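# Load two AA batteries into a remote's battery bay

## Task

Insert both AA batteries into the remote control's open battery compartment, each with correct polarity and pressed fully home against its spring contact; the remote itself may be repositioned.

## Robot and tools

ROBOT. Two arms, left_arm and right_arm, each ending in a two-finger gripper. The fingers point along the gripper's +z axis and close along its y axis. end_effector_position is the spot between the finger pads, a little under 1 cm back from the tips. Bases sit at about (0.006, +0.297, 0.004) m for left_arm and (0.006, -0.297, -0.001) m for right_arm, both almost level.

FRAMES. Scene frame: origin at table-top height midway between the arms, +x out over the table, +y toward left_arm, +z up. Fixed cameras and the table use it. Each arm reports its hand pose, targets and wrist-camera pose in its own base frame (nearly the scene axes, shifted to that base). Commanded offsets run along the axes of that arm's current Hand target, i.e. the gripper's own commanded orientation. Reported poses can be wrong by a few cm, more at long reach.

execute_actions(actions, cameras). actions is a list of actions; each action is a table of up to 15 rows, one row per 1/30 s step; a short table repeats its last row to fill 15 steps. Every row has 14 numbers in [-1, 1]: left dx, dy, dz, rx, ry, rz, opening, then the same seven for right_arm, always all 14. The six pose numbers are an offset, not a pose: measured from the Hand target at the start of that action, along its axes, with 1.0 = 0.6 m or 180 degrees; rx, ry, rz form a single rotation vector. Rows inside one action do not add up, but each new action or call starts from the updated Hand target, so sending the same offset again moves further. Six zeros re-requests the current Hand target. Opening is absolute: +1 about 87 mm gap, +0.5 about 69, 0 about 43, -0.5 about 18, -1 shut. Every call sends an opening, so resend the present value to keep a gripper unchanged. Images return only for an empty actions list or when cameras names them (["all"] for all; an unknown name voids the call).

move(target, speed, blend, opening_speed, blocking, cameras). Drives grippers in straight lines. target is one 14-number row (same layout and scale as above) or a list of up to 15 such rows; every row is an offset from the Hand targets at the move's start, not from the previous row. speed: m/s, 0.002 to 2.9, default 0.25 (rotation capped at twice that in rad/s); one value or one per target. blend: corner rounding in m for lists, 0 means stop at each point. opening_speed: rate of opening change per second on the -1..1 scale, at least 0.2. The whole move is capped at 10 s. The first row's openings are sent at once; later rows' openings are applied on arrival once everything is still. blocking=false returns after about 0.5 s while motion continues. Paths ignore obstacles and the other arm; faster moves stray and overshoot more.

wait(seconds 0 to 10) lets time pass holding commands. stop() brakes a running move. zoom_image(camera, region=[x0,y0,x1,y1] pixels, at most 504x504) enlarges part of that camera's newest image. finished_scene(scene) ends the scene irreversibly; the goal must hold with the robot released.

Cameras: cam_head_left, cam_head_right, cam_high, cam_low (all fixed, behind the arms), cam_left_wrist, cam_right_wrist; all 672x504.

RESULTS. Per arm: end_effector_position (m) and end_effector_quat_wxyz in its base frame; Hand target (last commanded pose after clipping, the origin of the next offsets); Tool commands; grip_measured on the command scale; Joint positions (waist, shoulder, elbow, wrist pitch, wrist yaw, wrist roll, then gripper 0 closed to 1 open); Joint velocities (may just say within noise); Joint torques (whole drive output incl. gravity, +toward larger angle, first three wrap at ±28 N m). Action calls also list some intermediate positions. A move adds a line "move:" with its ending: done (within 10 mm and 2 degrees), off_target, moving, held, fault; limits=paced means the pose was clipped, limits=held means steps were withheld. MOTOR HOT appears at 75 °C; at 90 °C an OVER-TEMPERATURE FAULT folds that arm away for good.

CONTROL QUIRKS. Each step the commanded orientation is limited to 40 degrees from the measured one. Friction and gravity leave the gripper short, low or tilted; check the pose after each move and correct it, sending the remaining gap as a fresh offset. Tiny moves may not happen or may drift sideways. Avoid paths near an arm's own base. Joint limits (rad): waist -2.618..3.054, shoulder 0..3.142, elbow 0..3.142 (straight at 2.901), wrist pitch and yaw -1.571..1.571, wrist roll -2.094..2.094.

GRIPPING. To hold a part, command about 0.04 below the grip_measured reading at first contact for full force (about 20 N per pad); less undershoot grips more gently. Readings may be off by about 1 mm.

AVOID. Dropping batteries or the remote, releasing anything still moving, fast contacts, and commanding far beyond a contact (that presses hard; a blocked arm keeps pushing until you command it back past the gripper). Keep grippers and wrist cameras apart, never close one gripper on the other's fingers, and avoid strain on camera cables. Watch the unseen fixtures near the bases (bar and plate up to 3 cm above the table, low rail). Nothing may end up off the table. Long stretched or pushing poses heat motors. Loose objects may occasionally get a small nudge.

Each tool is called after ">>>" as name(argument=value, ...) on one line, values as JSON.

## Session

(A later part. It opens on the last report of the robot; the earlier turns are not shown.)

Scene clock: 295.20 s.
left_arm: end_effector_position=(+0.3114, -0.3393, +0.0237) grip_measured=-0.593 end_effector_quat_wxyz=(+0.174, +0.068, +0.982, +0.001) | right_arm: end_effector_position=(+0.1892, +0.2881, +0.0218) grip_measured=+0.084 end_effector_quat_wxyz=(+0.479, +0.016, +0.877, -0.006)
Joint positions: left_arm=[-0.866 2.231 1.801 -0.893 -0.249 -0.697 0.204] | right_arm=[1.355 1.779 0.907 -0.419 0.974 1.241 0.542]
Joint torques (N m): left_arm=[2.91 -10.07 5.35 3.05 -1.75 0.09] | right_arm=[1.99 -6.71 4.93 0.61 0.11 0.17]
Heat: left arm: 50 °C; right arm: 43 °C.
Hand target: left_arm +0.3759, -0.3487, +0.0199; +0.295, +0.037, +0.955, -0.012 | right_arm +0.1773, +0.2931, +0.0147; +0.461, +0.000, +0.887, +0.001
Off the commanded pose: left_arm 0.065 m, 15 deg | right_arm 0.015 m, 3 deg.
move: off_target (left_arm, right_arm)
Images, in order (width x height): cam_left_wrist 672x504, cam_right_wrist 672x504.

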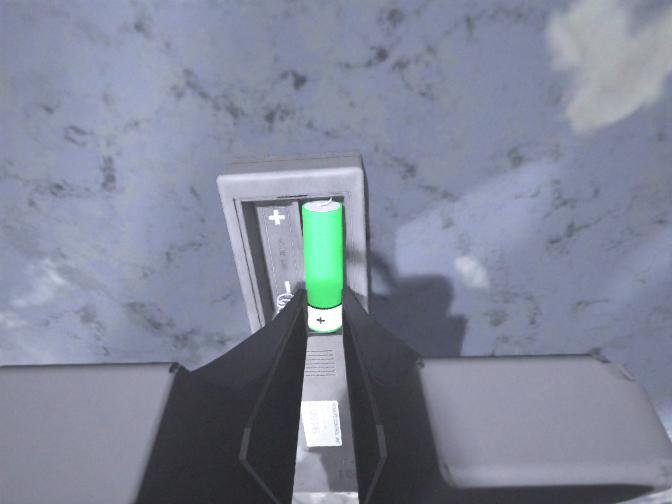

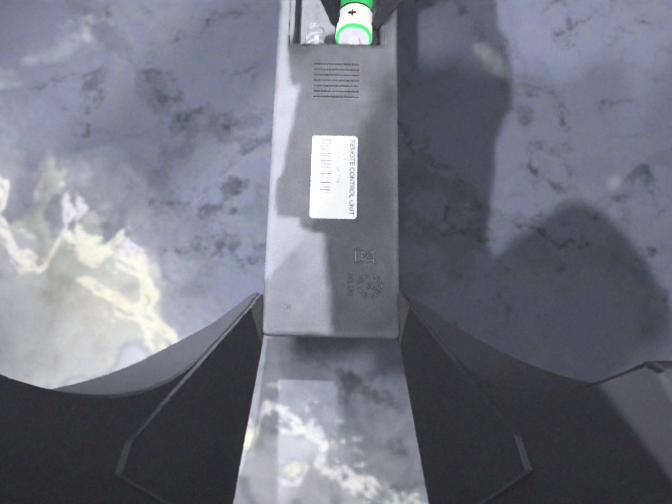

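>>> move(target=[[0.06,0.006,-0.038,0,0.06,0,-0.85,0,0,0,0,0,0,0.0],[0.06,0.006,-0.038,0,0.06,0,-0.45,0,0,0,0,0,0,0.0]], speed=[0.08,0.06], opening_speed=0.5, cameras=["cam_left_wrist","cam_right_wrist"])

>>> zoom_image(camera="cam_right_wrist", region=[280, 0, 480, 100])

Scene clock: 304.83 s.
left_arm: end_effector_position=(+0.3093, -0.3372, +0.0234) grip_measured=-0.450 end_effector_quat_wxyz=(+0.167, +0.061, +0.984, +0.002) | right_arm: end_effector_position=(+0.1888, +0.2876, +0.0214) grip_measured=+0.084 end_effector_quat_wxyz=(+0.478, +0.015, +0.878, -0.007)
Joint positions: left_arm=[-0.863 2.23 1.801 -0.906 -0.241 -0.71 0.275] | right_arm=[1.355 1.779 0.907 -0.422 0.972 1.241 0.542]
Joint torques (N m): left_arm=[1.7 -10.13 5.72 1.8 -0.59 -0.19] | right_arm=[1.96 -6.69 4.92 0.63 0.14 0.17]
Heat: left arm: 50 °C; right arm: 43 °C.
Hand target: left_arm +0.3337, -0.3419, +0.0183; +0.204, +0.038, +0.978, -0.009 | right_arm +0.1773, +0.2931, +0.0147; +0.461, +0.000, +0.887, +0.001
Off the commanded pose: left_arm 0.025 m, 5 deg | right_arm 0.014 m, 3 deg.
move: off_target (left_arm, right_arm); target 2's new opening was sent with left_arm's hand 0.025 m and 5 deg from that target
Images, in order (width x height): cam_left_wrist 672x504, cam_right_wrist 672x504.

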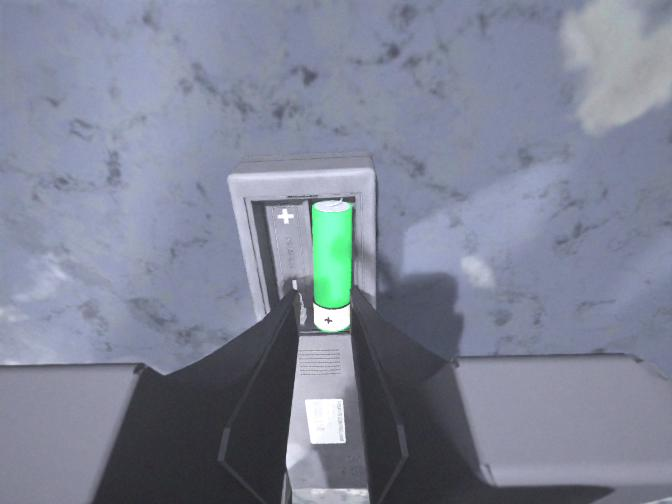

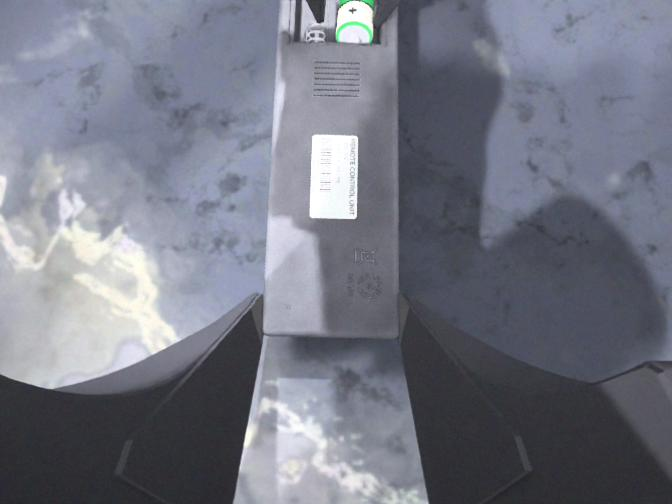

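Scaled by 2.520.

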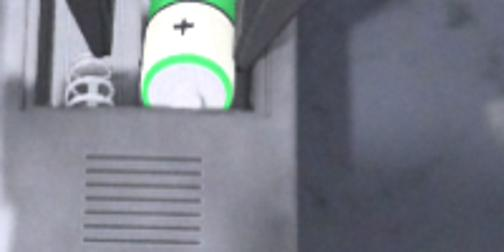

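>>> move(target=[[0,0,0,0,0,0,-0.25,0,0,0,0,0,0,0.0],[-0.002,0.004,-0.072,0,0.02,0,-0.25,0,0,0,0,0,0,0.0],[-0.002,0.004,-0.072,0,0.02,0,-0.75,0,0,0,0,0,0,0.0]], speed=[0.08,0.1,0.1], opening_speed=1.0, cameras=["cam_left_wrist","cam_right_wrist"])

>>> zoom_image(camera="cam_right_wrist", region=[280, 0, 480, 100])

>>> zoom_image(camera="cam_left_wrist", region=[200, 80, 440, 390])

Scene clock: 317.63 s.
left_arm: end_effector_position=(+0.3128, -0.3352, +0.0433) grip_measured=-0.750 end_effector_quat_wxyz=(+0.163, +0.046, +0.986, +0.004) | right_arm: end_effector_position=(+0.1804, +0.2897, +0.0168) grip_measured=+0.084 end_effector_quat_wxyz=(+0.466, +0.004, +0.885, -0.003)
Joint positions: left_arm=[-0.852 2.23 1.882 -0.998 -0.24 -0.731 0.125] | right_arm=[1.37 1.779 0.903 -0.426 0.944 1.242 0.542]
Joint torques (N m): left_arm=[0.32 -12.78 8.53 0.67 -0.17 -0.11] | right_arm=[0.54 -6.56 5.26 0.68 0.46 0.17]
Heat: left arm: 51 °C; right arm: 43 °C.
Hand target: left_arm +0.3178, -0.3382, +0.0585; +0.173, +0.038, +0.984, -0.008 | right_arm +0.1773, +0.2929, +0.0147; +0.461, +0.000, +0.887, +0.000
Off the commanded pose: left_arm 0.016 m, 2 deg | right_arm 0.005 m, 1 deg.
move: off_target (left_arm); target 3's new opening was sent with left_arm's hand 0.016 m and 2 deg from that target
Images, in order (width x height): cam_left_wrist 672x504, cam_right_wrist 672x504.

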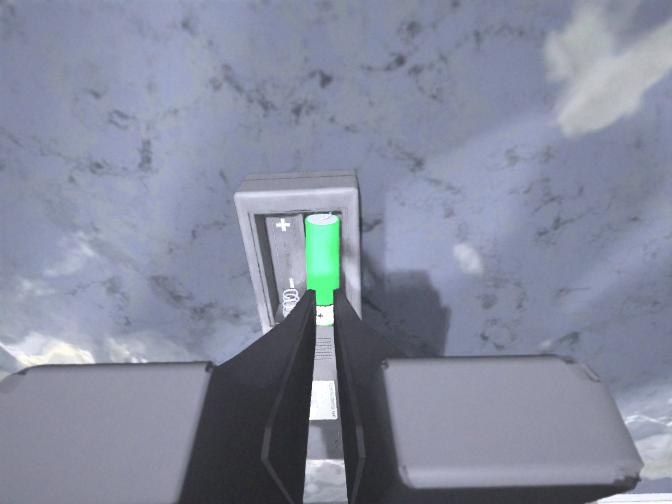

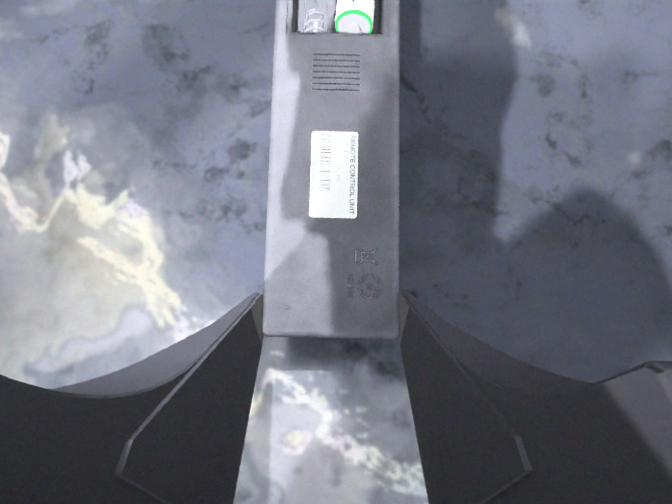

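Scaled by 2.520.

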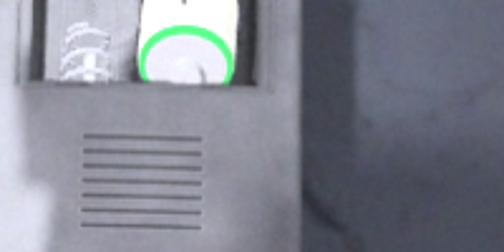

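Scaled by 1.626.

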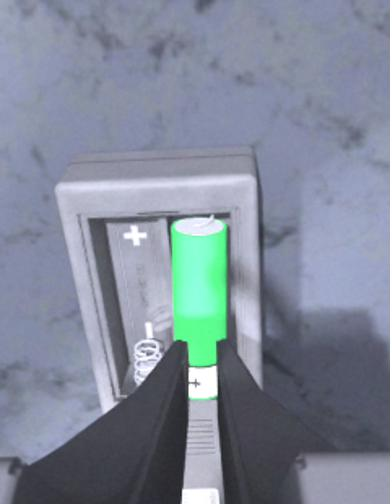

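>>> move(target=[[0.038,0,0.075,0,0,0,-0.75,0,0,0,0,0,0,0.0]], speed=0.04, cameras=["cam_left_wrist","cam_right_wrist"])

>>> zoom_image(camera="cam_right_wrist", region=[280, 0, 480, 100])

>>> zoom_image(camera="cam_left_wrist", region=[200, 80, 440, 390])

Scene clock: 327.90 s.
left_arm: end_effector_position=(+0.3109, -0.3336, +0.0269) grip_measured=-0.750 end_effector_quat_wxyz=(+0.171, +0.042, +0.984, -0.005) | right_arm: end_effector_position=(+0.1797, +0.2900, +0.0162) grip_measured=+0.084 end_effector_quat_wxyz=(+0.464, +0.004, +0.886, -0.002)
Joint positions: left_arm=[-0.852 2.203 1.769 -0.887 -0.24 -0.737 0.125] | right_arm=[1.37 1.779 0.903 -0.426 0.938 1.242 0.542]
Joint torques (N m): left_arm=[-0.55 -8.95 3.64 1.52 -0.2 -0.15] | right_arm=[0.46 -6.64 5.31 0.68 0.51 0.17]
Heat: left arm: 52 °C; right arm: 43 °C.
Hand target: left_arm +0.3118, -0.3378, +0.0085; +0.173, +0.038, +0.984, -0.008 | right_arm +0.1773, +0.2929, +0.0147; +0.461, +0.000, +0.887, +0.000
Off the commanded pose: left_arm 0.019 m, 1 deg | right_arm 0.004 m, 1 deg.
move: off_target (left_arm)
Images, in order (width x height): cam_left_wrist 672x504, cam_right_wrist 672x504.

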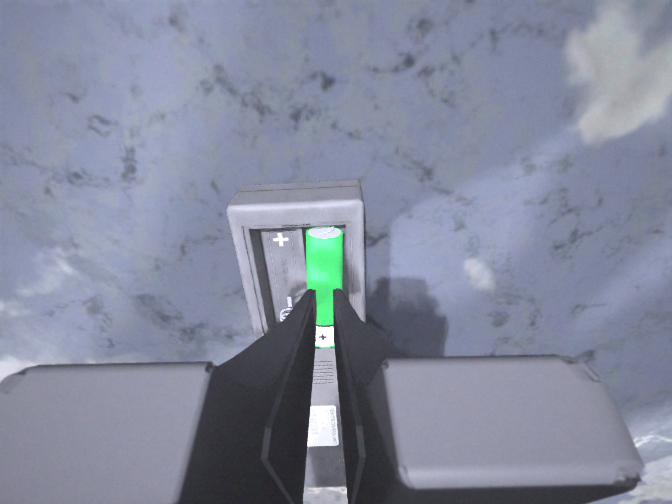

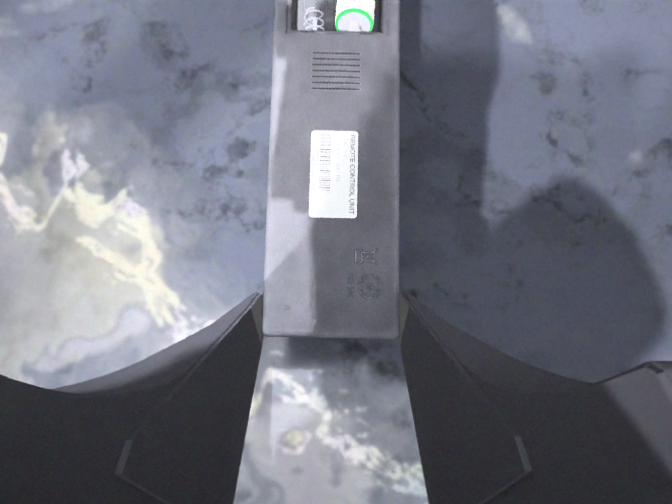

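Scaled by 2.520.

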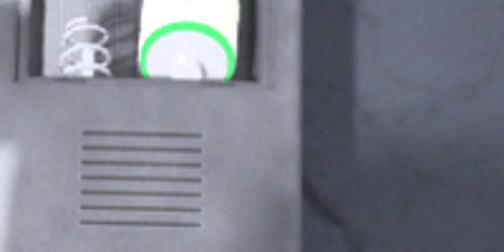

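Scaled by 1.626.

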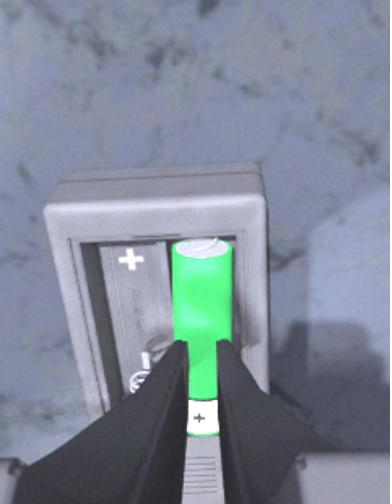

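>>> move(target=[[0.016,0,0.047,0,0,0,-0.75,0,0,0,0,0,0,0.0]], speed=0.04, cameras=["cam_left_wrist","cam_right_wrist"])

>>> zoom_image(camera="cam_right_wrist", region=[280, 0, 480, 100])

>>> zoom_image(camera="cam_left_wrist", region=[200, 80, 440, 390])

Scene clock: 339.33 s.
left_arm: end_effector_position=(+0.3141, -0.3372, +0.0229) grip_measured=-0.749 end_effector_quat_wxyz=(+0.187, +0.039, +0.981, -0.021) | right_arm: end_effector_position=(+0.1796, +0.2892, +0.0161) grip_measured=+0.084 end_effector_quat_wxyz=(+0.463, +0.003, +0.886, -0.004)
Joint positions: left_arm=[-0.853 2.182 1.711 -0.805 -0.242 -0.737 0.126] | right_arm=[1.37 1.779 0.903 -0.43 0.939 1.242 0.542]
Joint torques (N m): left_arm=[-0.38 -5 2.3 1.8 -0.17 -0.13] | right_arm=[0.5 -6.57 5.3 0.71 0.52 0.17]
Heat: left arm: 52 °C; right arm: 43 °C.
Hand target: left_arm +0.3124, -0.3378, -0.0214; +0.173, +0.038, +0.984, -0.007 | right_arm +0.1773, +0.2930, +0.0147; +0.461, +0.000, +0.887, +0.001
Off the commanded pose: left_arm 0.044 m, 2 deg | right_arm 0.005 m, 1 deg.
move: off_target (left_arm)
Images, in order (width x height): cam_left_wrist 672x504, cam_right_wrist 672x504.

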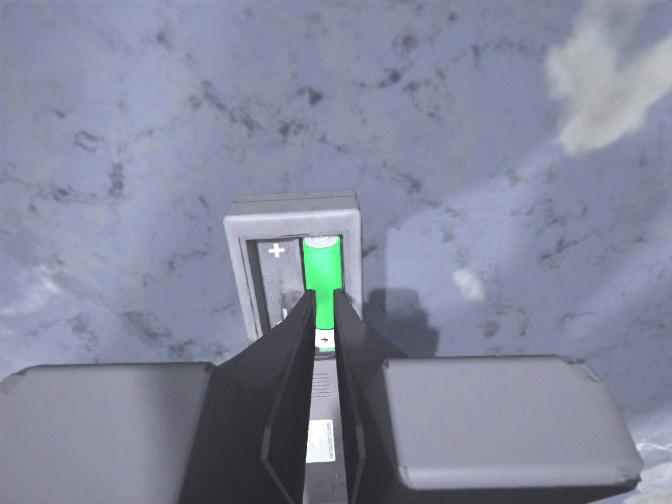

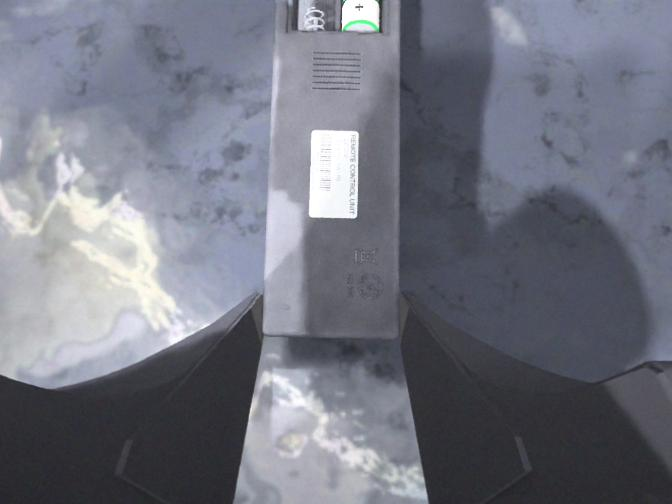

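Scaled by 2.520.

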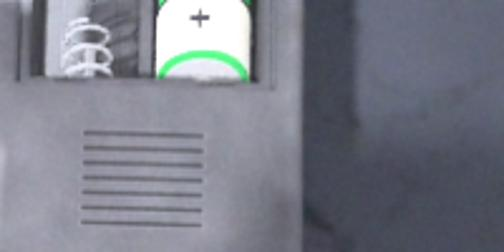

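Scaled by 1.626.

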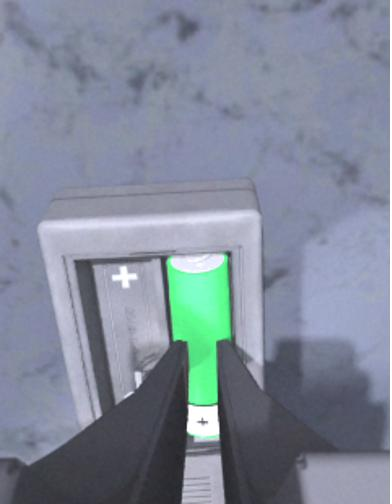

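>>> move(target=[[-0.02,0,-0.075,0,0,0,-0.75,0,0,0,0,0,0,0.0],[0.03,0.0,-0.1,0,0,0,-1,0,0,0,0,0,0,0.0]], speed=0.12, cameras=["cam_left_wrist","cam_right_wrist"])

>>> zoom_image(camera="cam_right_wrist", region=[280, 0, 480, 100])

>>> zoom_image(camera="cam_left_wrist", region=[200, 50, 440, 360])

Scene clock: 349.47 s.
left_arm: end_effector_position=(+0.2839, -0.3371, +0.0258) grip_measured=-0.963 end_effector_quat_wxyz=(+0.181, +0.036, +0.983, -0.006) | right_arm: end_effector_position=(+0.1786, +0.2895, +0.0159) grip_measured=+0.084 end_effector_quat_wxyz=(+0.463, +0.001, +0.886, -0.004)
Joint positions: left_arm=[-0.911 2.137 1.656 -0.842 -0.269 -0.804 0.019] | right_arm=[1.373 1.779 0.903 -0.431 0.937 1.242 0.542]
Joint torques (N m): left_arm=[-0.79 -12.29 4.7 0.73 -0.07 -0.09] | right_arm=[0.23 -6.54 5.29 0.72 0.52 0.17]
Heat: left arm: 50 °C; right arm: 43 °C.
Hand target: left_arm +0.2751, -0.3348, +0.0288; +0.173, +0.038, +0.984, -0.008 | right_arm +0.1773, +0.2930, +0.0147; +0.461, +0.000, +0.887, +0.001
Off the commanded pose: left_arm 0.010 m, 1 deg | right_arm 0.004 m, 1 deg.
move: done
Images, in order (width x height): cam_left_wrist 672x504, cam_right_wrist 672x504.

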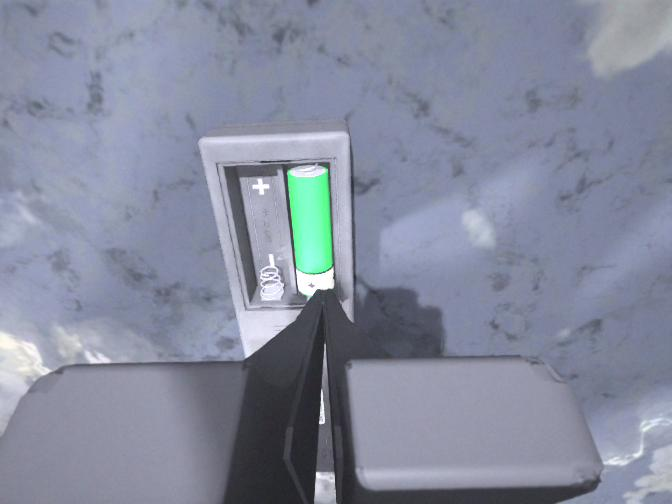

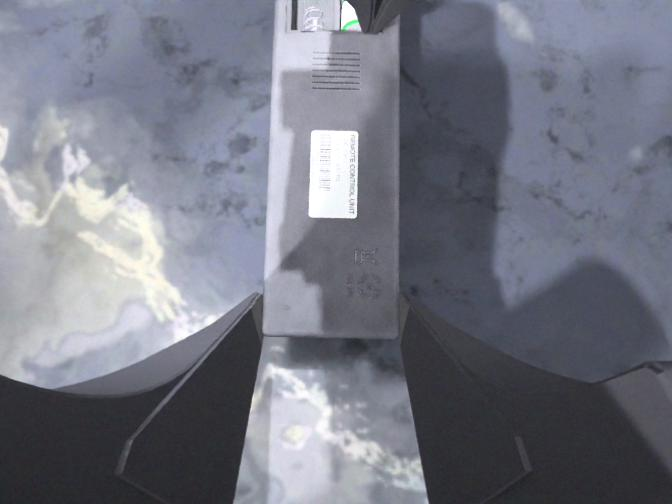

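Scaled by 2.520.

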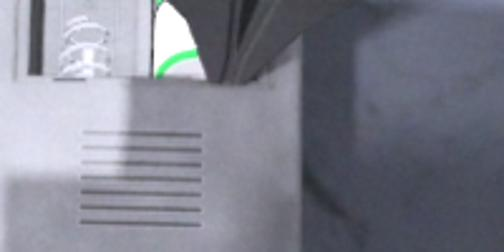

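Scaled by 1.626.

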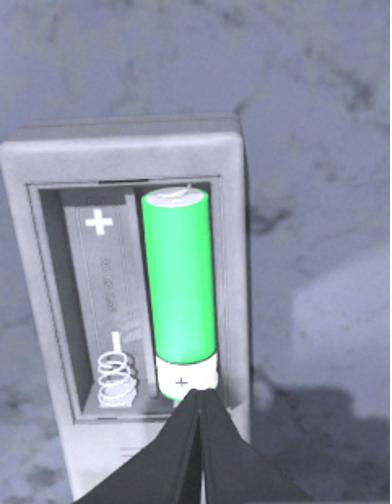

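>>> move(target=[[0.0,0,-0.12,0,0,0,-1,0,0,0,0,0,0,0.0],[0.13,0.0,-0.2,0,-0.12,0,-1,0,0,0,0,0,0,0.0]], speed=0.2, cameras=["cam_left_wrist","cam_right_wrist"])

>>> zoom_image(camera="cam_right_wrist", region=[280, 0, 480, 100])

>>> zoom_image(camera="cam_left_wrist", region=[240, 80, 440, 280])

Scene clock: 357.47 s.
left_arm: end_effector_position=(+0.2476, -0.3169, +0.1073) grip_measured=-0.963 end_effector_quat_wxyz=(+0.368, -0.022, +0.929, +0.007) | right_arm: end_effector_position=(+0.1691, +0.2960, +0.0210) grip_measured=+0.083 end_effector_quat_wxyz=(+0.481, -0.016, +0.876, +0.003)
Joint positions: left_arm=[-1.113 1.806 1.418 -0.82 -0.677 -1.033 0.018] | right_arm=[1.424 1.779 0.903 -0.432 0.982 1.247 0.542]
Joint torques (N m): left_arm=[-1.44 -8.24 6.79 0.65 -0.18 0] | right_arm=[-4.77 -6.71 5.29 0.72 0.04 0.14]
Heat: left arm: 52 °C; right arm: 44 °C.
Hand target: left_arm +0.2379, -0.3166, +0.1057; +0.356, -0.009, +0.934, +0.011 (not the last commanded pose) | right_arm +0.1774, +0.2929, +0.0147; +0.461, +0.000, +0.887, +0.000
Off the commanded pose: left_arm 0.087 m, 7 deg | right_arm 0.011 m, 3 deg.
move: held (left_arm; a check stopped the path), off_target (right_arm); path passed 1 of 2 targets; limits=held
pose unreachable (left arm): on one or more control steps of this call, first in action 0 (counted from 0), this arm could not follow its commanded pose, so it was not sent that pose on those steps. It may still have moved: this result reports where it is.
cause: moving toward the commanded pose would bring a part of the arm too close to another arm (this arm's wrist (the part past joint 5) and the right arm's forearm (the part past joint 3), at the place that arm is still heading or pushing toward).
Images, in order (width x height): cam_left_wrist 672x504, cam_right_wrist 672x504.

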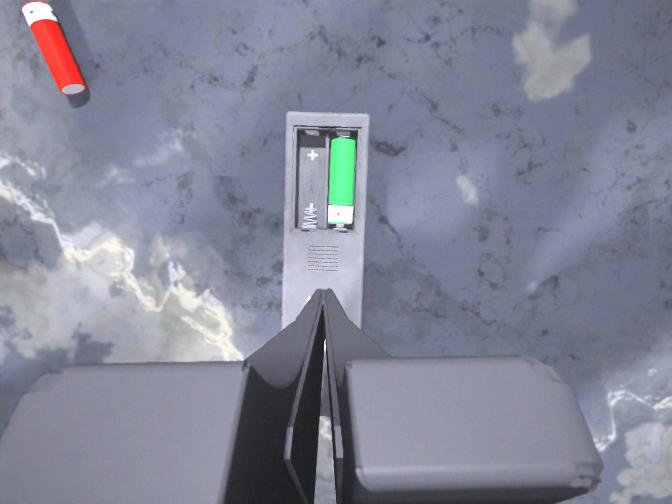

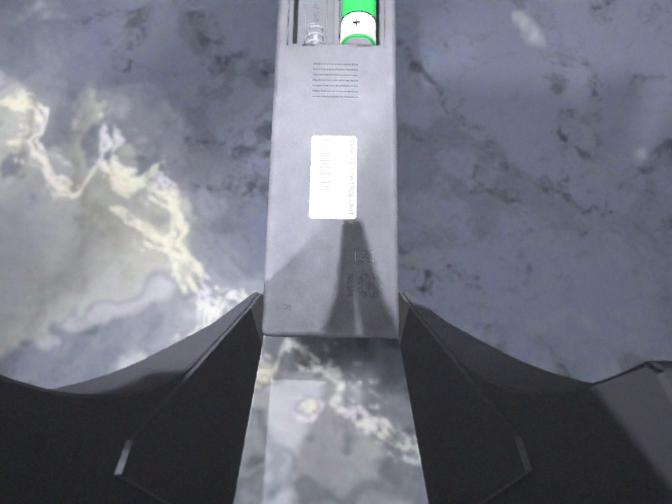

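Scaled by 2.520.

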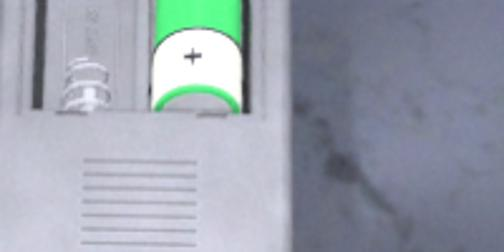

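Scaled by 2.520.

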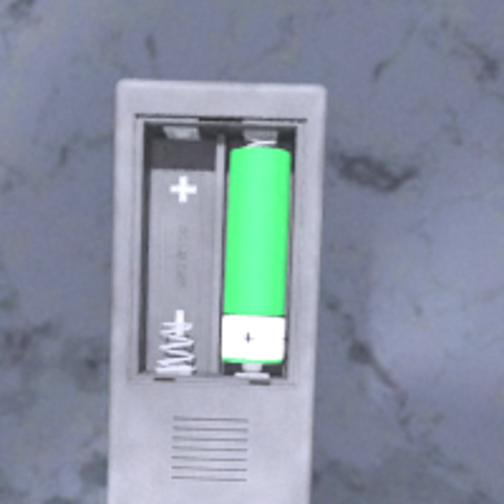

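>>> move(target=[-0.073,0.2,-0.068,0,0,0,-1,0,0,0,0,0,0,0], speed=0.2, cameras=["cam_right_wrist","cam_left_wrist","cam_high"])

Scene clock: 382.17 s.
left_arm: end_effector_position=(+0.2439, -0.2014, +0.1700) grip_measured=-0.963 end_effector_quat_wxyz=(+0.363, -0.013, +0.932, +0.006) | right_arm: end_effector_position=(+0.1758, +0.2944, +0.0178) grip_measured=+0.083 end_effector_quat_wxyz=(+0.465, -0.008, +0.885, +0.001)
Joint positions: left_arm=[-0.919 1.382 1.221 -0.919 -0.583 -0.798 0.018] | right_arm=[1.386 1.779 0.908 -0.423 0.941 1.228 0.542]
Joint torques (N m): left_arm=[0.2 -5.08 5.98 1.08 -0.26 0.04] | right_arm=[-1.13 -6.64 4.96 0.66 0.5 0.33]
Heat: left arm: 49 °C; right arm: 44 °C.
Hand target: left_arm +0.2405, -0.1974, +0.1670; +0.356, -0.009, +0.934, +0.011 | right_arm +0.1773, +0.2929, +0.0147; +0.461, +0.000, +0.887, +0.000
Off the commanded pose: left_arm 0.006 m, 1 deg | right_arm 0.004 m, 1 deg.
move: done
Images, in order (width x height): cam_high 672x504, cam_left_wrist 672x504, cam_right_wrist 672x504.

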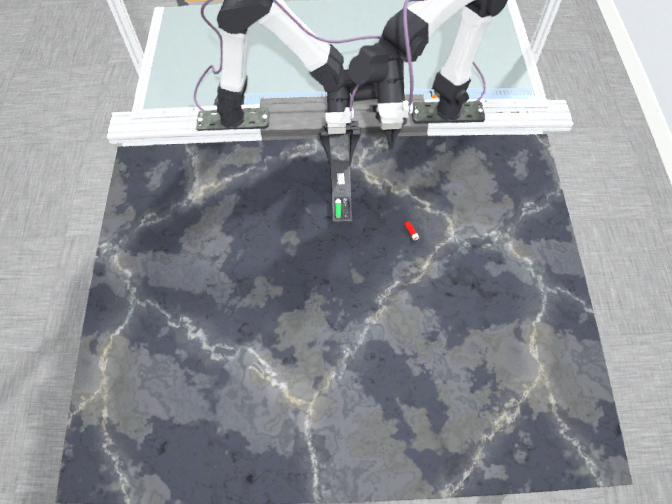

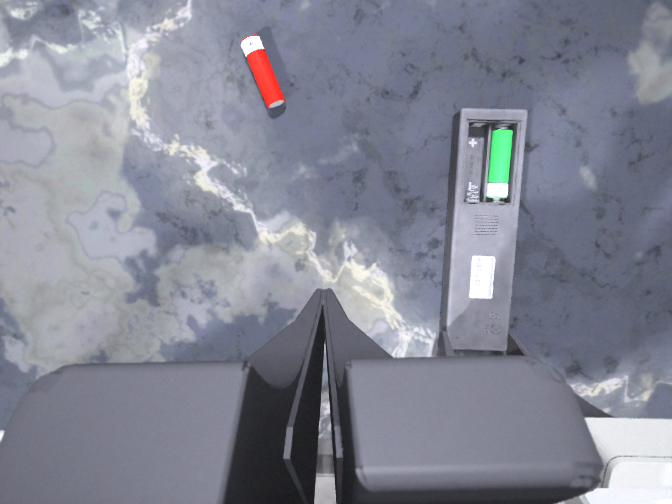

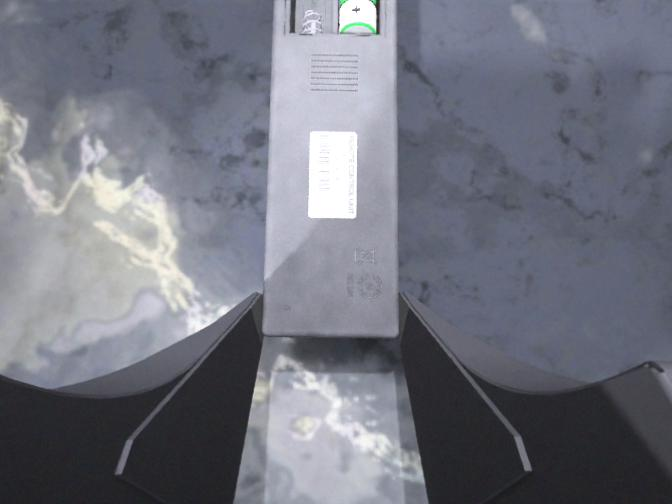

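>>> move(target=[-0.0957,0.093,0.2905,-0.0447,0.219,-0.1235,-0.2,0,0,0,0,0,0,0], speed=0.25, cameras=["cam_left_wrist"])

Scene clock: 406.23 s.
left_arm: end_effector_position=(+0.3963, -0.1332, +0.0748) grip_measured=-0.200 end_effector_quat_wxyz=(+0.020, -0.217, +0.976, +0.009) | right_arm: end_effector_position=(+0.1758, +0.2944, +0.0178) grip_measured=+0.083 end_effector_quat_wxyz=(+0.465, -0.007, +0.885, +0.001)
Joint positions: left_arm=[-0.274 2.273 2.076 -1.347 -0.034 -0.71 0.4] | right_arm=[1.386 1.779 0.908 -0.423 0.941 1.228 0.542]
Joint torques (N m): left_arm=[-0.34 -9.94 8.38 0.31 0.06 0.04] | right_arm=[-1.13 -6.63 4.94 0.68 0.48 0.34]
Heat: left arm: 44 °C; right arm: 43 °C.
Hand target: left_arm +0.3980, -0.1365, +0.0759; +0.016, -0.212, +0.977, +0.004 | right_arm +0.1773, +0.2930, +0.0147; +0.461, +0.000, +0.887, +0.000
Off the commanded pose: left_arm 0.004 m, 1 deg | right_arm 0.004 m, 1 deg.
move: done
Images, in order (width x height): cam_left_wrist 672x504.

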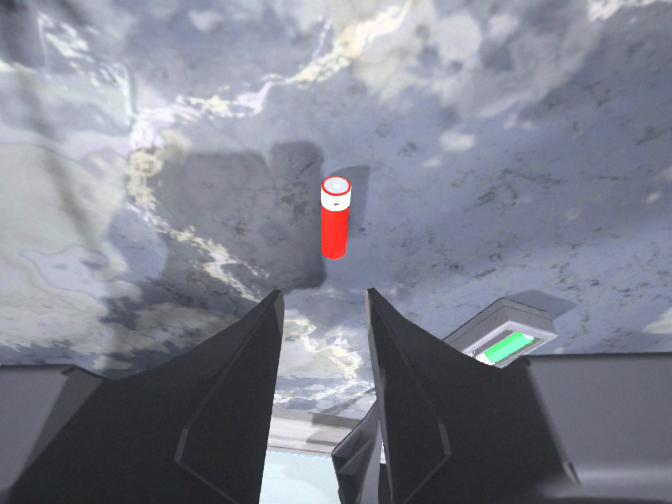

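>>> move(target=[[0.0157,-0.0067,0.08,0,0,0,-0.2,0,0,0,0,0,0,0],[0.0157,-0.0067,0.11,0,0,0,-0.2,0,0,0,0,0,0,0]], speed=0.1, cameras=["cam_left_wrist"])

Scene clock: 419.17 s.
left_arm: end_effector_position=(+0.3914, -0.1394, +0.0161) grip_measured=-0.200 end_effector_quat_wxyz=(+0.017, -0.211, +0.977, +0.009) | right_arm: end_effector_position=(+0.1758, +0.2944, +0.0178) grip_measured=+0.083 end_effector_quat_wxyz=(+0.465, -0.007, +0.885, +0.001)
Joint positions: left_arm=[-0.29 2.286 1.864 -1.127 -0.033 -0.714 0.4] | right_arm=[1.386 1.779 0.908 -0.423 0.941 1.228 0.542]
Joint torques (N m): left_arm=[-0.35 -10.19 5.55 0.67 0.06 -0.09] | right_arm=[-1.13 -6.6 4.93 0.66 0.49 0.34]
Heat: left arm: 45 °C; right arm: 43 °C.
Hand target: left_arm +0.3931, -0.1432, +0.0096; +0.016, -0.212, +0.977, +0.004 | right_arm +0.1773, +0.2930, +0.0147; +0.461, +0.000, +0.887, +0.000
Off the commanded pose: left_arm 0.008 m, 1 deg | right_arm 0.004 m, 1 deg.
move: done
Images, in order (width x height): cam_left_wrist 672x504.

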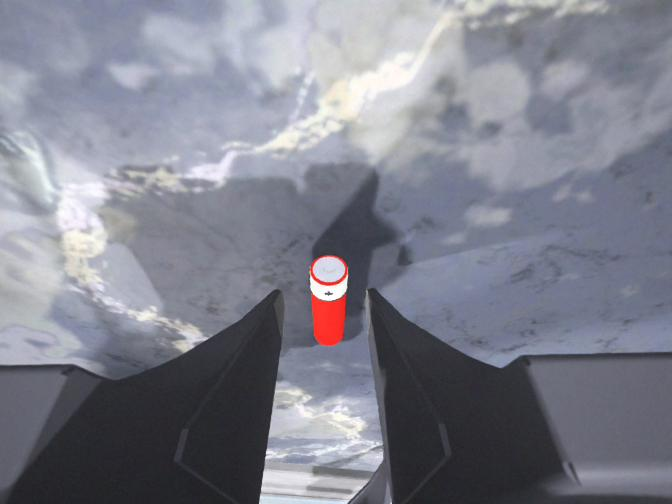

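>>> move(target=[[-0.001,0,0.006,0,0,0,-0.2,0,0,0,0,0,0,0],[-0.001,0,0.006,0,0,0,-0.72,0,0,0,0,0,0,0]], speed=0.1, opening_speed=1.0, cameras=["cam_left_wrist"])

Scene clock: 426.03 s.
left_arm: end_effector_position=(+0.3941, -0.1402, +0.0158) grip_measured=-0.720 end_effector_quat_wxyz=(+0.022, -0.211, +0.977, +0.007) | right_arm: end_effector_position=(+0.1758, +0.2944, +0.0178) grip_measured=+0.083 end_effector_quat_wxyz=(+0.465, -0.007, +0.885, +0.001)
Joint positions: left_arm=[-0.29 2.286 1.864 -1.116 -0.033 -0.714 0.14] | right_arm=[1.386 1.779 0.908 -0.423 0.941 1.228 0.542]
Joint torques (N m): left_arm=[-0.25 -9.78 5.14 0.68 0.05 -0.09] | right_arm=[-1.11 -6.58 4.92 0.65 0.49 0.32]
Heat: left arm: 46 °C; right arm: 43 °C.
Hand target: left_arm +0.3937, -0.1429, +0.0060; +0.016, -0.212, +0.977, +0.004 | right_arm +0.1773, +0.2930, +0.0147; +0.461, +0.000, +0.887, +0.000
Off the commanded pose: left_arm 0.010 m, 1 deg | right_arm 0.004 m, 1 deg.
move: done
Images, in order (width x height): cam_left_wrist 672x504.

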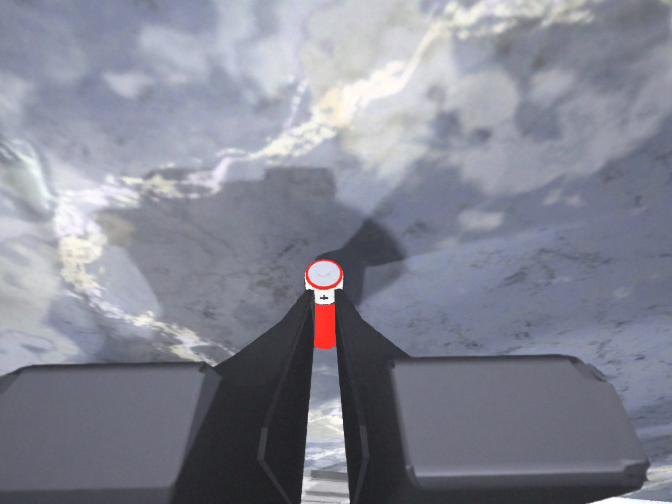

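>>> move(target=[[0,0,0,0,0,0,-0.3,0,0,0,0,0,0,0],[-0.001,0,0.018,0,0,0,-0.3,0,0,0,0,0,0,0]], speed=0.1)

>>> move(target=[0,0,0,0,0,0,-0.72,0,0,0,0,0,0,0], speed=0.1, opening_speed=1.0, cameras=["cam_left_wrist"])

Scene clock: 433.23 s.
left_arm: end_effector_position=(+0.3936, -0.1400, +0.0031) grip_measured=-0.300 end_effector_quat_wxyz=(+0.019, -0.211, +0.977, +0.008) | right_arm: end_effector_position=(+0.1758, +0.2944, +0.0178) grip_measured=+0.083 end_effector_quat_wxyz=(+0.465, -0.007, +0.885, +0.001)
Joint positions: left_arm=[-0.29 2.303 1.839 -1.083 -0.033 -0.714 0.35] | right_arm=[1.386 1.779 0.908 -0.423 0.941 1.228 0.542]
Joint torques (N m): left_arm=[-0.13 -10.07 5.35 0.66 0.05 -0.07] | right_arm=[-1.11 -6.63 4.9 0.66 0.49 0.33]
Heat: left arm: 47 °C; right arm: 43 °C.
Hand target: left_arm +0.3946, -0.1425, -0.0048; +0.016, -0.212, +0.977, +0.004 | right_arm +0.1773, +0.2930, +0.0147; +0.461, +0.000, +0.887, +0.000
Off the commanded pose: left_arm 0.008 m, 1 deg | right_arm 0.004 m, 1 deg.
move: done

Scene clock: 433.87 s.
left_arm: end_effector_position=(+0.3937, -0.1401, +0.0031) grip_measured=-0.581 end_effector_quat_wxyz=(+0.019, -0.211, +0.977, +0.008) | right_arm: end_effector_position=(+0.1758, +0.2944, +0.0178) grip_measured=+0.083 end_effector_quat_wxyz=(+0.465, -0.007, +0.885, +0.001)
Joint positions: left_arm=[-0.29 2.303 1.839 -1.082 -0.033 -0.714 0.21] | right_arm=[1.386 1.779 0.908 -0.423 0.941 1.228 0.542]
Joint torques (N m): left_arm=[-0.13 -10.06 5.38 0.67 0.05 -0.07] | right_arm=[-1.1 -6.63 4.93 0.66 0.49 0.34]
Heat: left arm: 47 °C; right arm: 43 °C.
Hand target: left_arm +0.3946, -0.1425, -0.0048; +0.016, -0.212, +0.977, +0.004 | right_arm +0.1773, +0.2930, +0.0147; +0.461, +0.000, +0.887, +0.000
Off the commanded pose: left_arm 0.008 m, 1 deg | right_arm 0.004 m, 1 deg.
move: done
Images, in order (width x height): cam_left_wrist 672x504.

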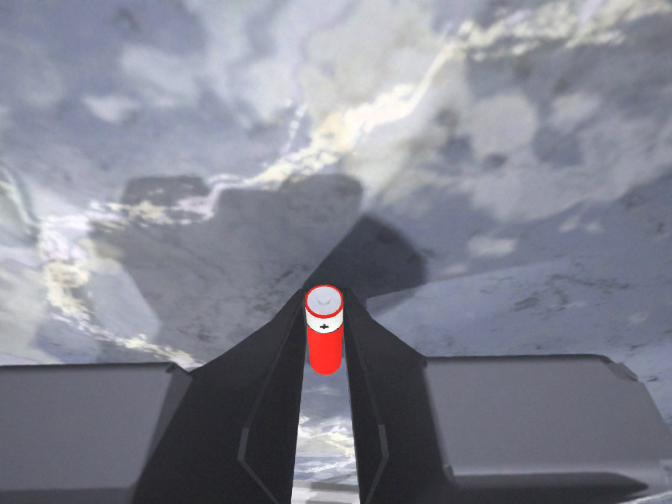

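>>> move(target=[[-0.006,0,-0.17,0,0,0,-0.66,0,0,0,0,0,0,0],[0.2154,-0.2187,-0.1826,0.0425,-0.1524,0.1482,-0.66,0,0,0,0,0,0,0]], speed=0.2, blend=[0.03,0], cameras=["cam_left_wrist","cam_right_wrist"])

Scene clock: 452.10 s.
left_arm: end_effector_position=(+0.3220, -0.3171, +0.0841) grip_measured=-0.581 end_effector_quat_wxyz=(+0.234, +0.030, +0.972, +0.006) | right_arm: end_effector_position=(+0.1758, +0.2944, +0.0178) grip_measured=+0.083 end_effector_quat_wxyz=(+0.465, -0.007, +0.885, +0.001)
Joint positions: left_arm=[-0.852 2.079 1.78 -0.946 -0.347 -0.733 0.21] | right_arm=[1.386 1.779 0.908 -0.423 0.941 1.228 0.542]
Joint torques (N m): left_arm=[0.21 -13.56 5.85 1.24 -0.42 0.02] | right_arm=[-1.1 -6.65 4.96 0.67 0.48 0.34]
Heat: left arm: 49 °C; right arm: 43 °C.
Hand target: left_arm +0.3282, -0.3169, +0.1003; +0.258, +0.025, +0.966, -0.007 | right_arm +0.1773, +0.2930, +0.0147; +0.461, +0.000, +0.887, +0.000
Off the commanded pose: left_arm 0.018 m, 3 deg | right_arm 0.004 m, 1 deg.
move: off_target (left_arm)
Images, in order (width x height): cam_left_wrist 672x504, cam_right_wrist 672x504.

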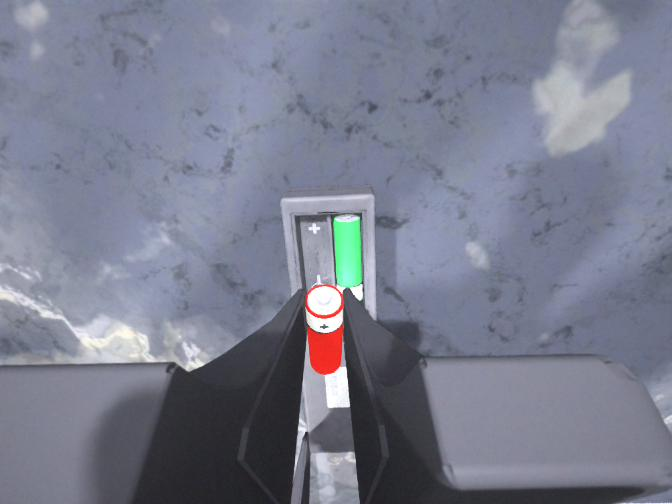

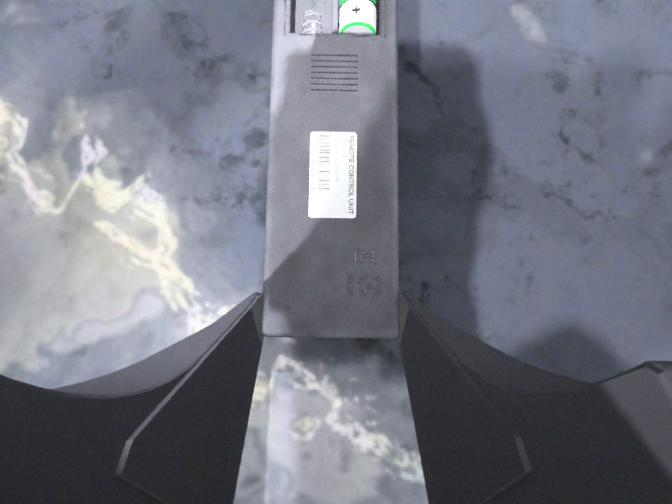

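>>> move(target=[0.0163,0.01,0.0483,-0.0056,-0.015,-0.0096,-0.66,0,0,0,0,0,0,0], speed=0.1, cameras=["cam_left_wrist","cam_right_wrist"])

Scene clock: 469.20 s.
left_arm: end_effector_position=(+0.3266, -0.3112, +0.0544) grip_measured=-0.581 end_effector_quat_wxyz=(+0.257, +0.021, +0.966, +0.010) | right_arm: end_effector_position=(+0.1758, +0.2944, +0.0178) grip_measured=+0.083 end_effector_quat_wxyz=(+0.465, -0.007, +0.885, +0.001)
Joint positions: left_arm=[-0.852 2.065 1.629 -0.781 -0.39 -0.737 0.21] | right_arm=[1.386 1.779 0.908 -0.423 0.941 1.228 0.542]
Joint torques (N m): left_arm=[0.53 -13.27 5.9 1.3 -0.44 -0.11] | right_arm=[-1.13 -6.6 4.94 0.66 0.49 0.32]
Heat: left arm: 55 °C; right arm: 42 °C.
Hand target: left_arm +0.3345, -0.3113, +0.0703; +0.280, +0.008, +0.960, -0.003 | right_arm +0.1773, +0.2930, +0.0147; +0.461, +0.000, +0.887, +0.000
Off the commanded pose: left_arm 0.018 m, 4 deg | right_arm 0.004 m, 1 deg.
move: off_target (left_arm)
Images, in order (width x height): cam_left_wrist 672x504, cam_right_wrist 672x504.

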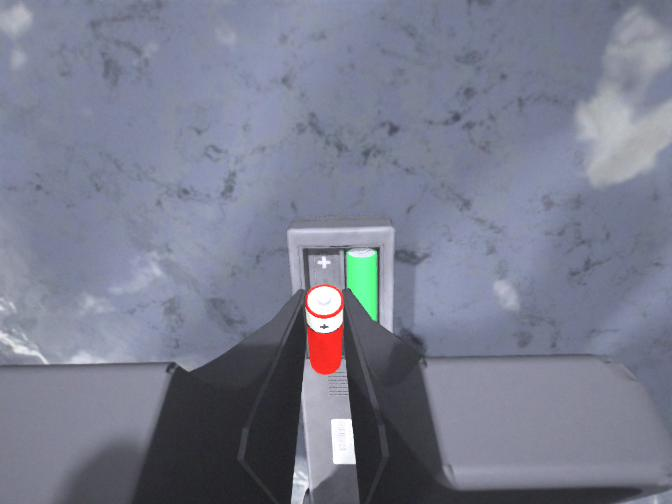

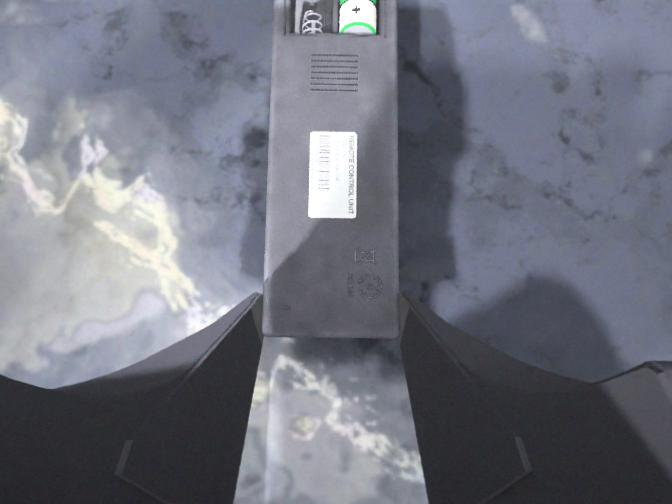

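>>> move(target=[0.0092,0,0.0293,0,0,0,-0.66,0,0,0,0,0,0,0], speed=0.08, cameras=["cam_left_wrist","cam_right_wrist"])

Scene clock: 478.67 s.
left_arm: end_effector_position=(+0.3331, -0.3122, +0.0480) grip_measured=-0.581 end_effector_quat_wxyz=(+0.267, +0.014, +0.964, +0.001) | right_arm: end_effector_position=(+0.1758, +0.2944, +0.0178) grip_measured=+0.083 end_effector_quat_wxyz=(+0.465, -0.007, +0.885, +0.001)
Joint positions: left_arm=[-0.842 2.065 1.596 -0.718 -0.39 -0.737 0.21] | right_arm=[1.386 1.779 0.908 -0.423 0.941 1.228 0.542]
Joint torques (N m): left_arm=[0.42 -11.11 5.85 1.35 -0.41 -0.02] | right_arm=[-1.11 -6.58 4.96 0.66 0.49 0.34]
Heat: left arm: 55 °C; right arm: 42 °C.
Hand target: left_arm +0.3393, -0.3115, +0.0525; +0.280, +0.008, +0.960, -0.003 | right_arm +0.1773, +0.2930, +0.0147; +0.461, +0.000, +0.887, +0.000
Off the commanded pose: left_arm 0.008 m, 2 deg | right_arm 0.004 m, 1 deg.
move: done
Images, in order (width x height): cam_left_wrist 672x504, cam_right_wrist 672x504.

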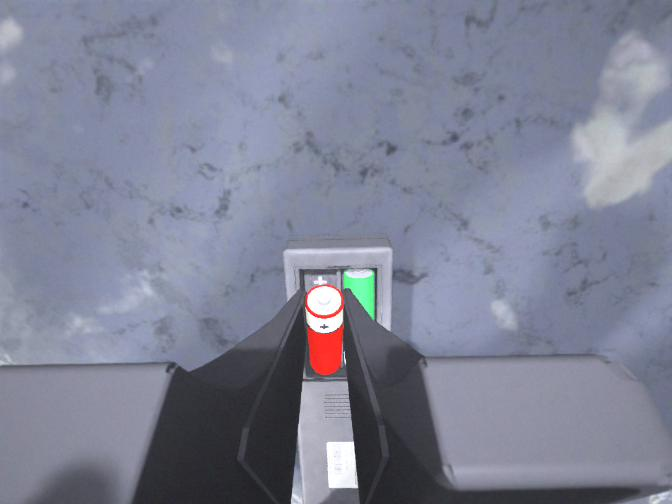

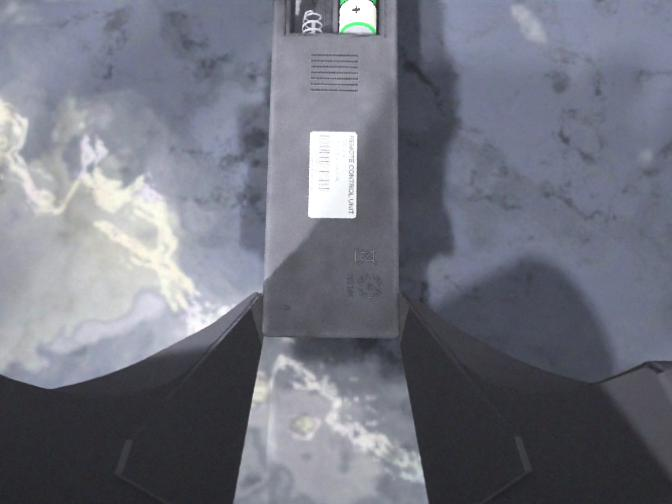

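>>> move(target=[0.016,0,0.014,0,0,0,-0.66,0,0,0,0,0,0,0], speed=0.08, cameras=["cam_left_wrist","cam_right_wrist"])

Scene clock: 482.73 s.
left_arm: end_effector_position=(+0.3313, -0.3101, +0.0370) grip_measured=-0.581 end_effector_quat_wxyz=(+0.267, +0.014, +0.964, +0.001) | right_arm: end_effector_position=(+0.1758, +0.2944, +0.0178) grip_measured=+0.083 end_effector_quat_wxyz=(+0.465, -0.007, +0.885, +0.001)
Joint positions: left_arm=[-0.842 2.065 1.551 -0.673 -0.39 -0.737 0.21] | right_arm=[1.386 1.779 0.908 -0.423 0.941 1.228 0.542]
Joint torques (N m): left_arm=[-0.18 -10.82 5.79 1.37 -0.42 -0.09] | right_arm=[-1.16 -6.6 4.93 0.66 0.49 0.33]
Heat: left arm: 55 °C; right arm: 42 °C.
Hand target: left_arm +0.3357, -0.3114, +0.0402; +0.280, +0.008, +0.960, -0.003 | right_arm +0.1773, +0.2929, +0.0147; +0.461, +0.000, +0.887, +0.000
Off the commanded pose: left_arm 0.006 m, 2 deg | right_arm 0.004 m, 1 deg.
move: done
Images, in order (width x height): cam_left_wrist 672x504, cam_right_wrist 672x504.

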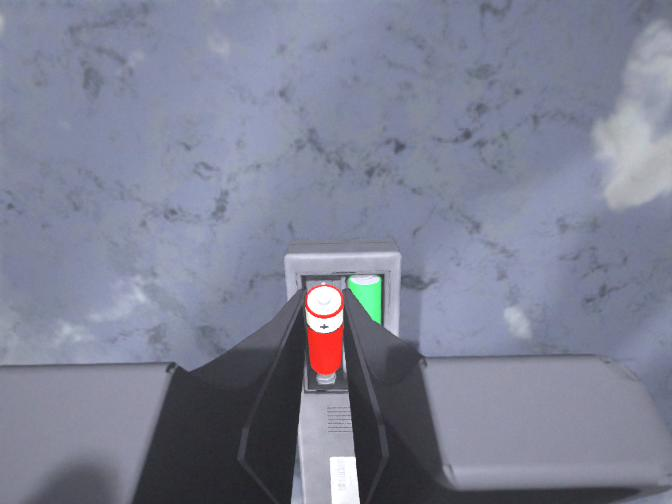

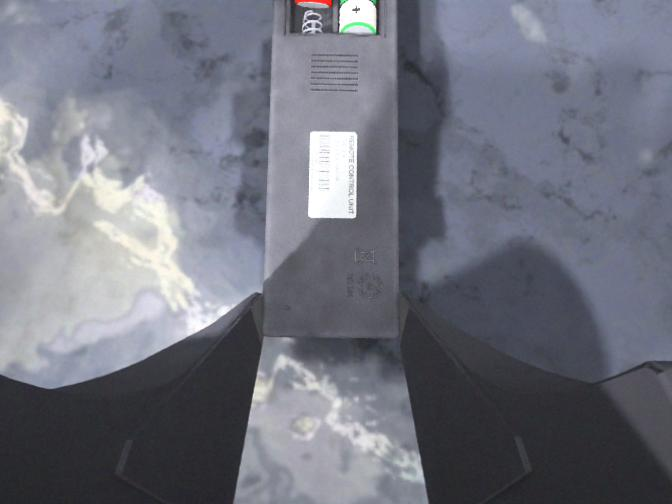

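>>> move(target="[0.031,0,-0.012,0,0,0,-0.7,0,0,0,0,0,0,0],[0.03,0,0,0,0,0,-0.7,0,0,0,0,0,0,0]", speed=0.06, cameras=["cam_left_wrist","cam_right_wrist"])



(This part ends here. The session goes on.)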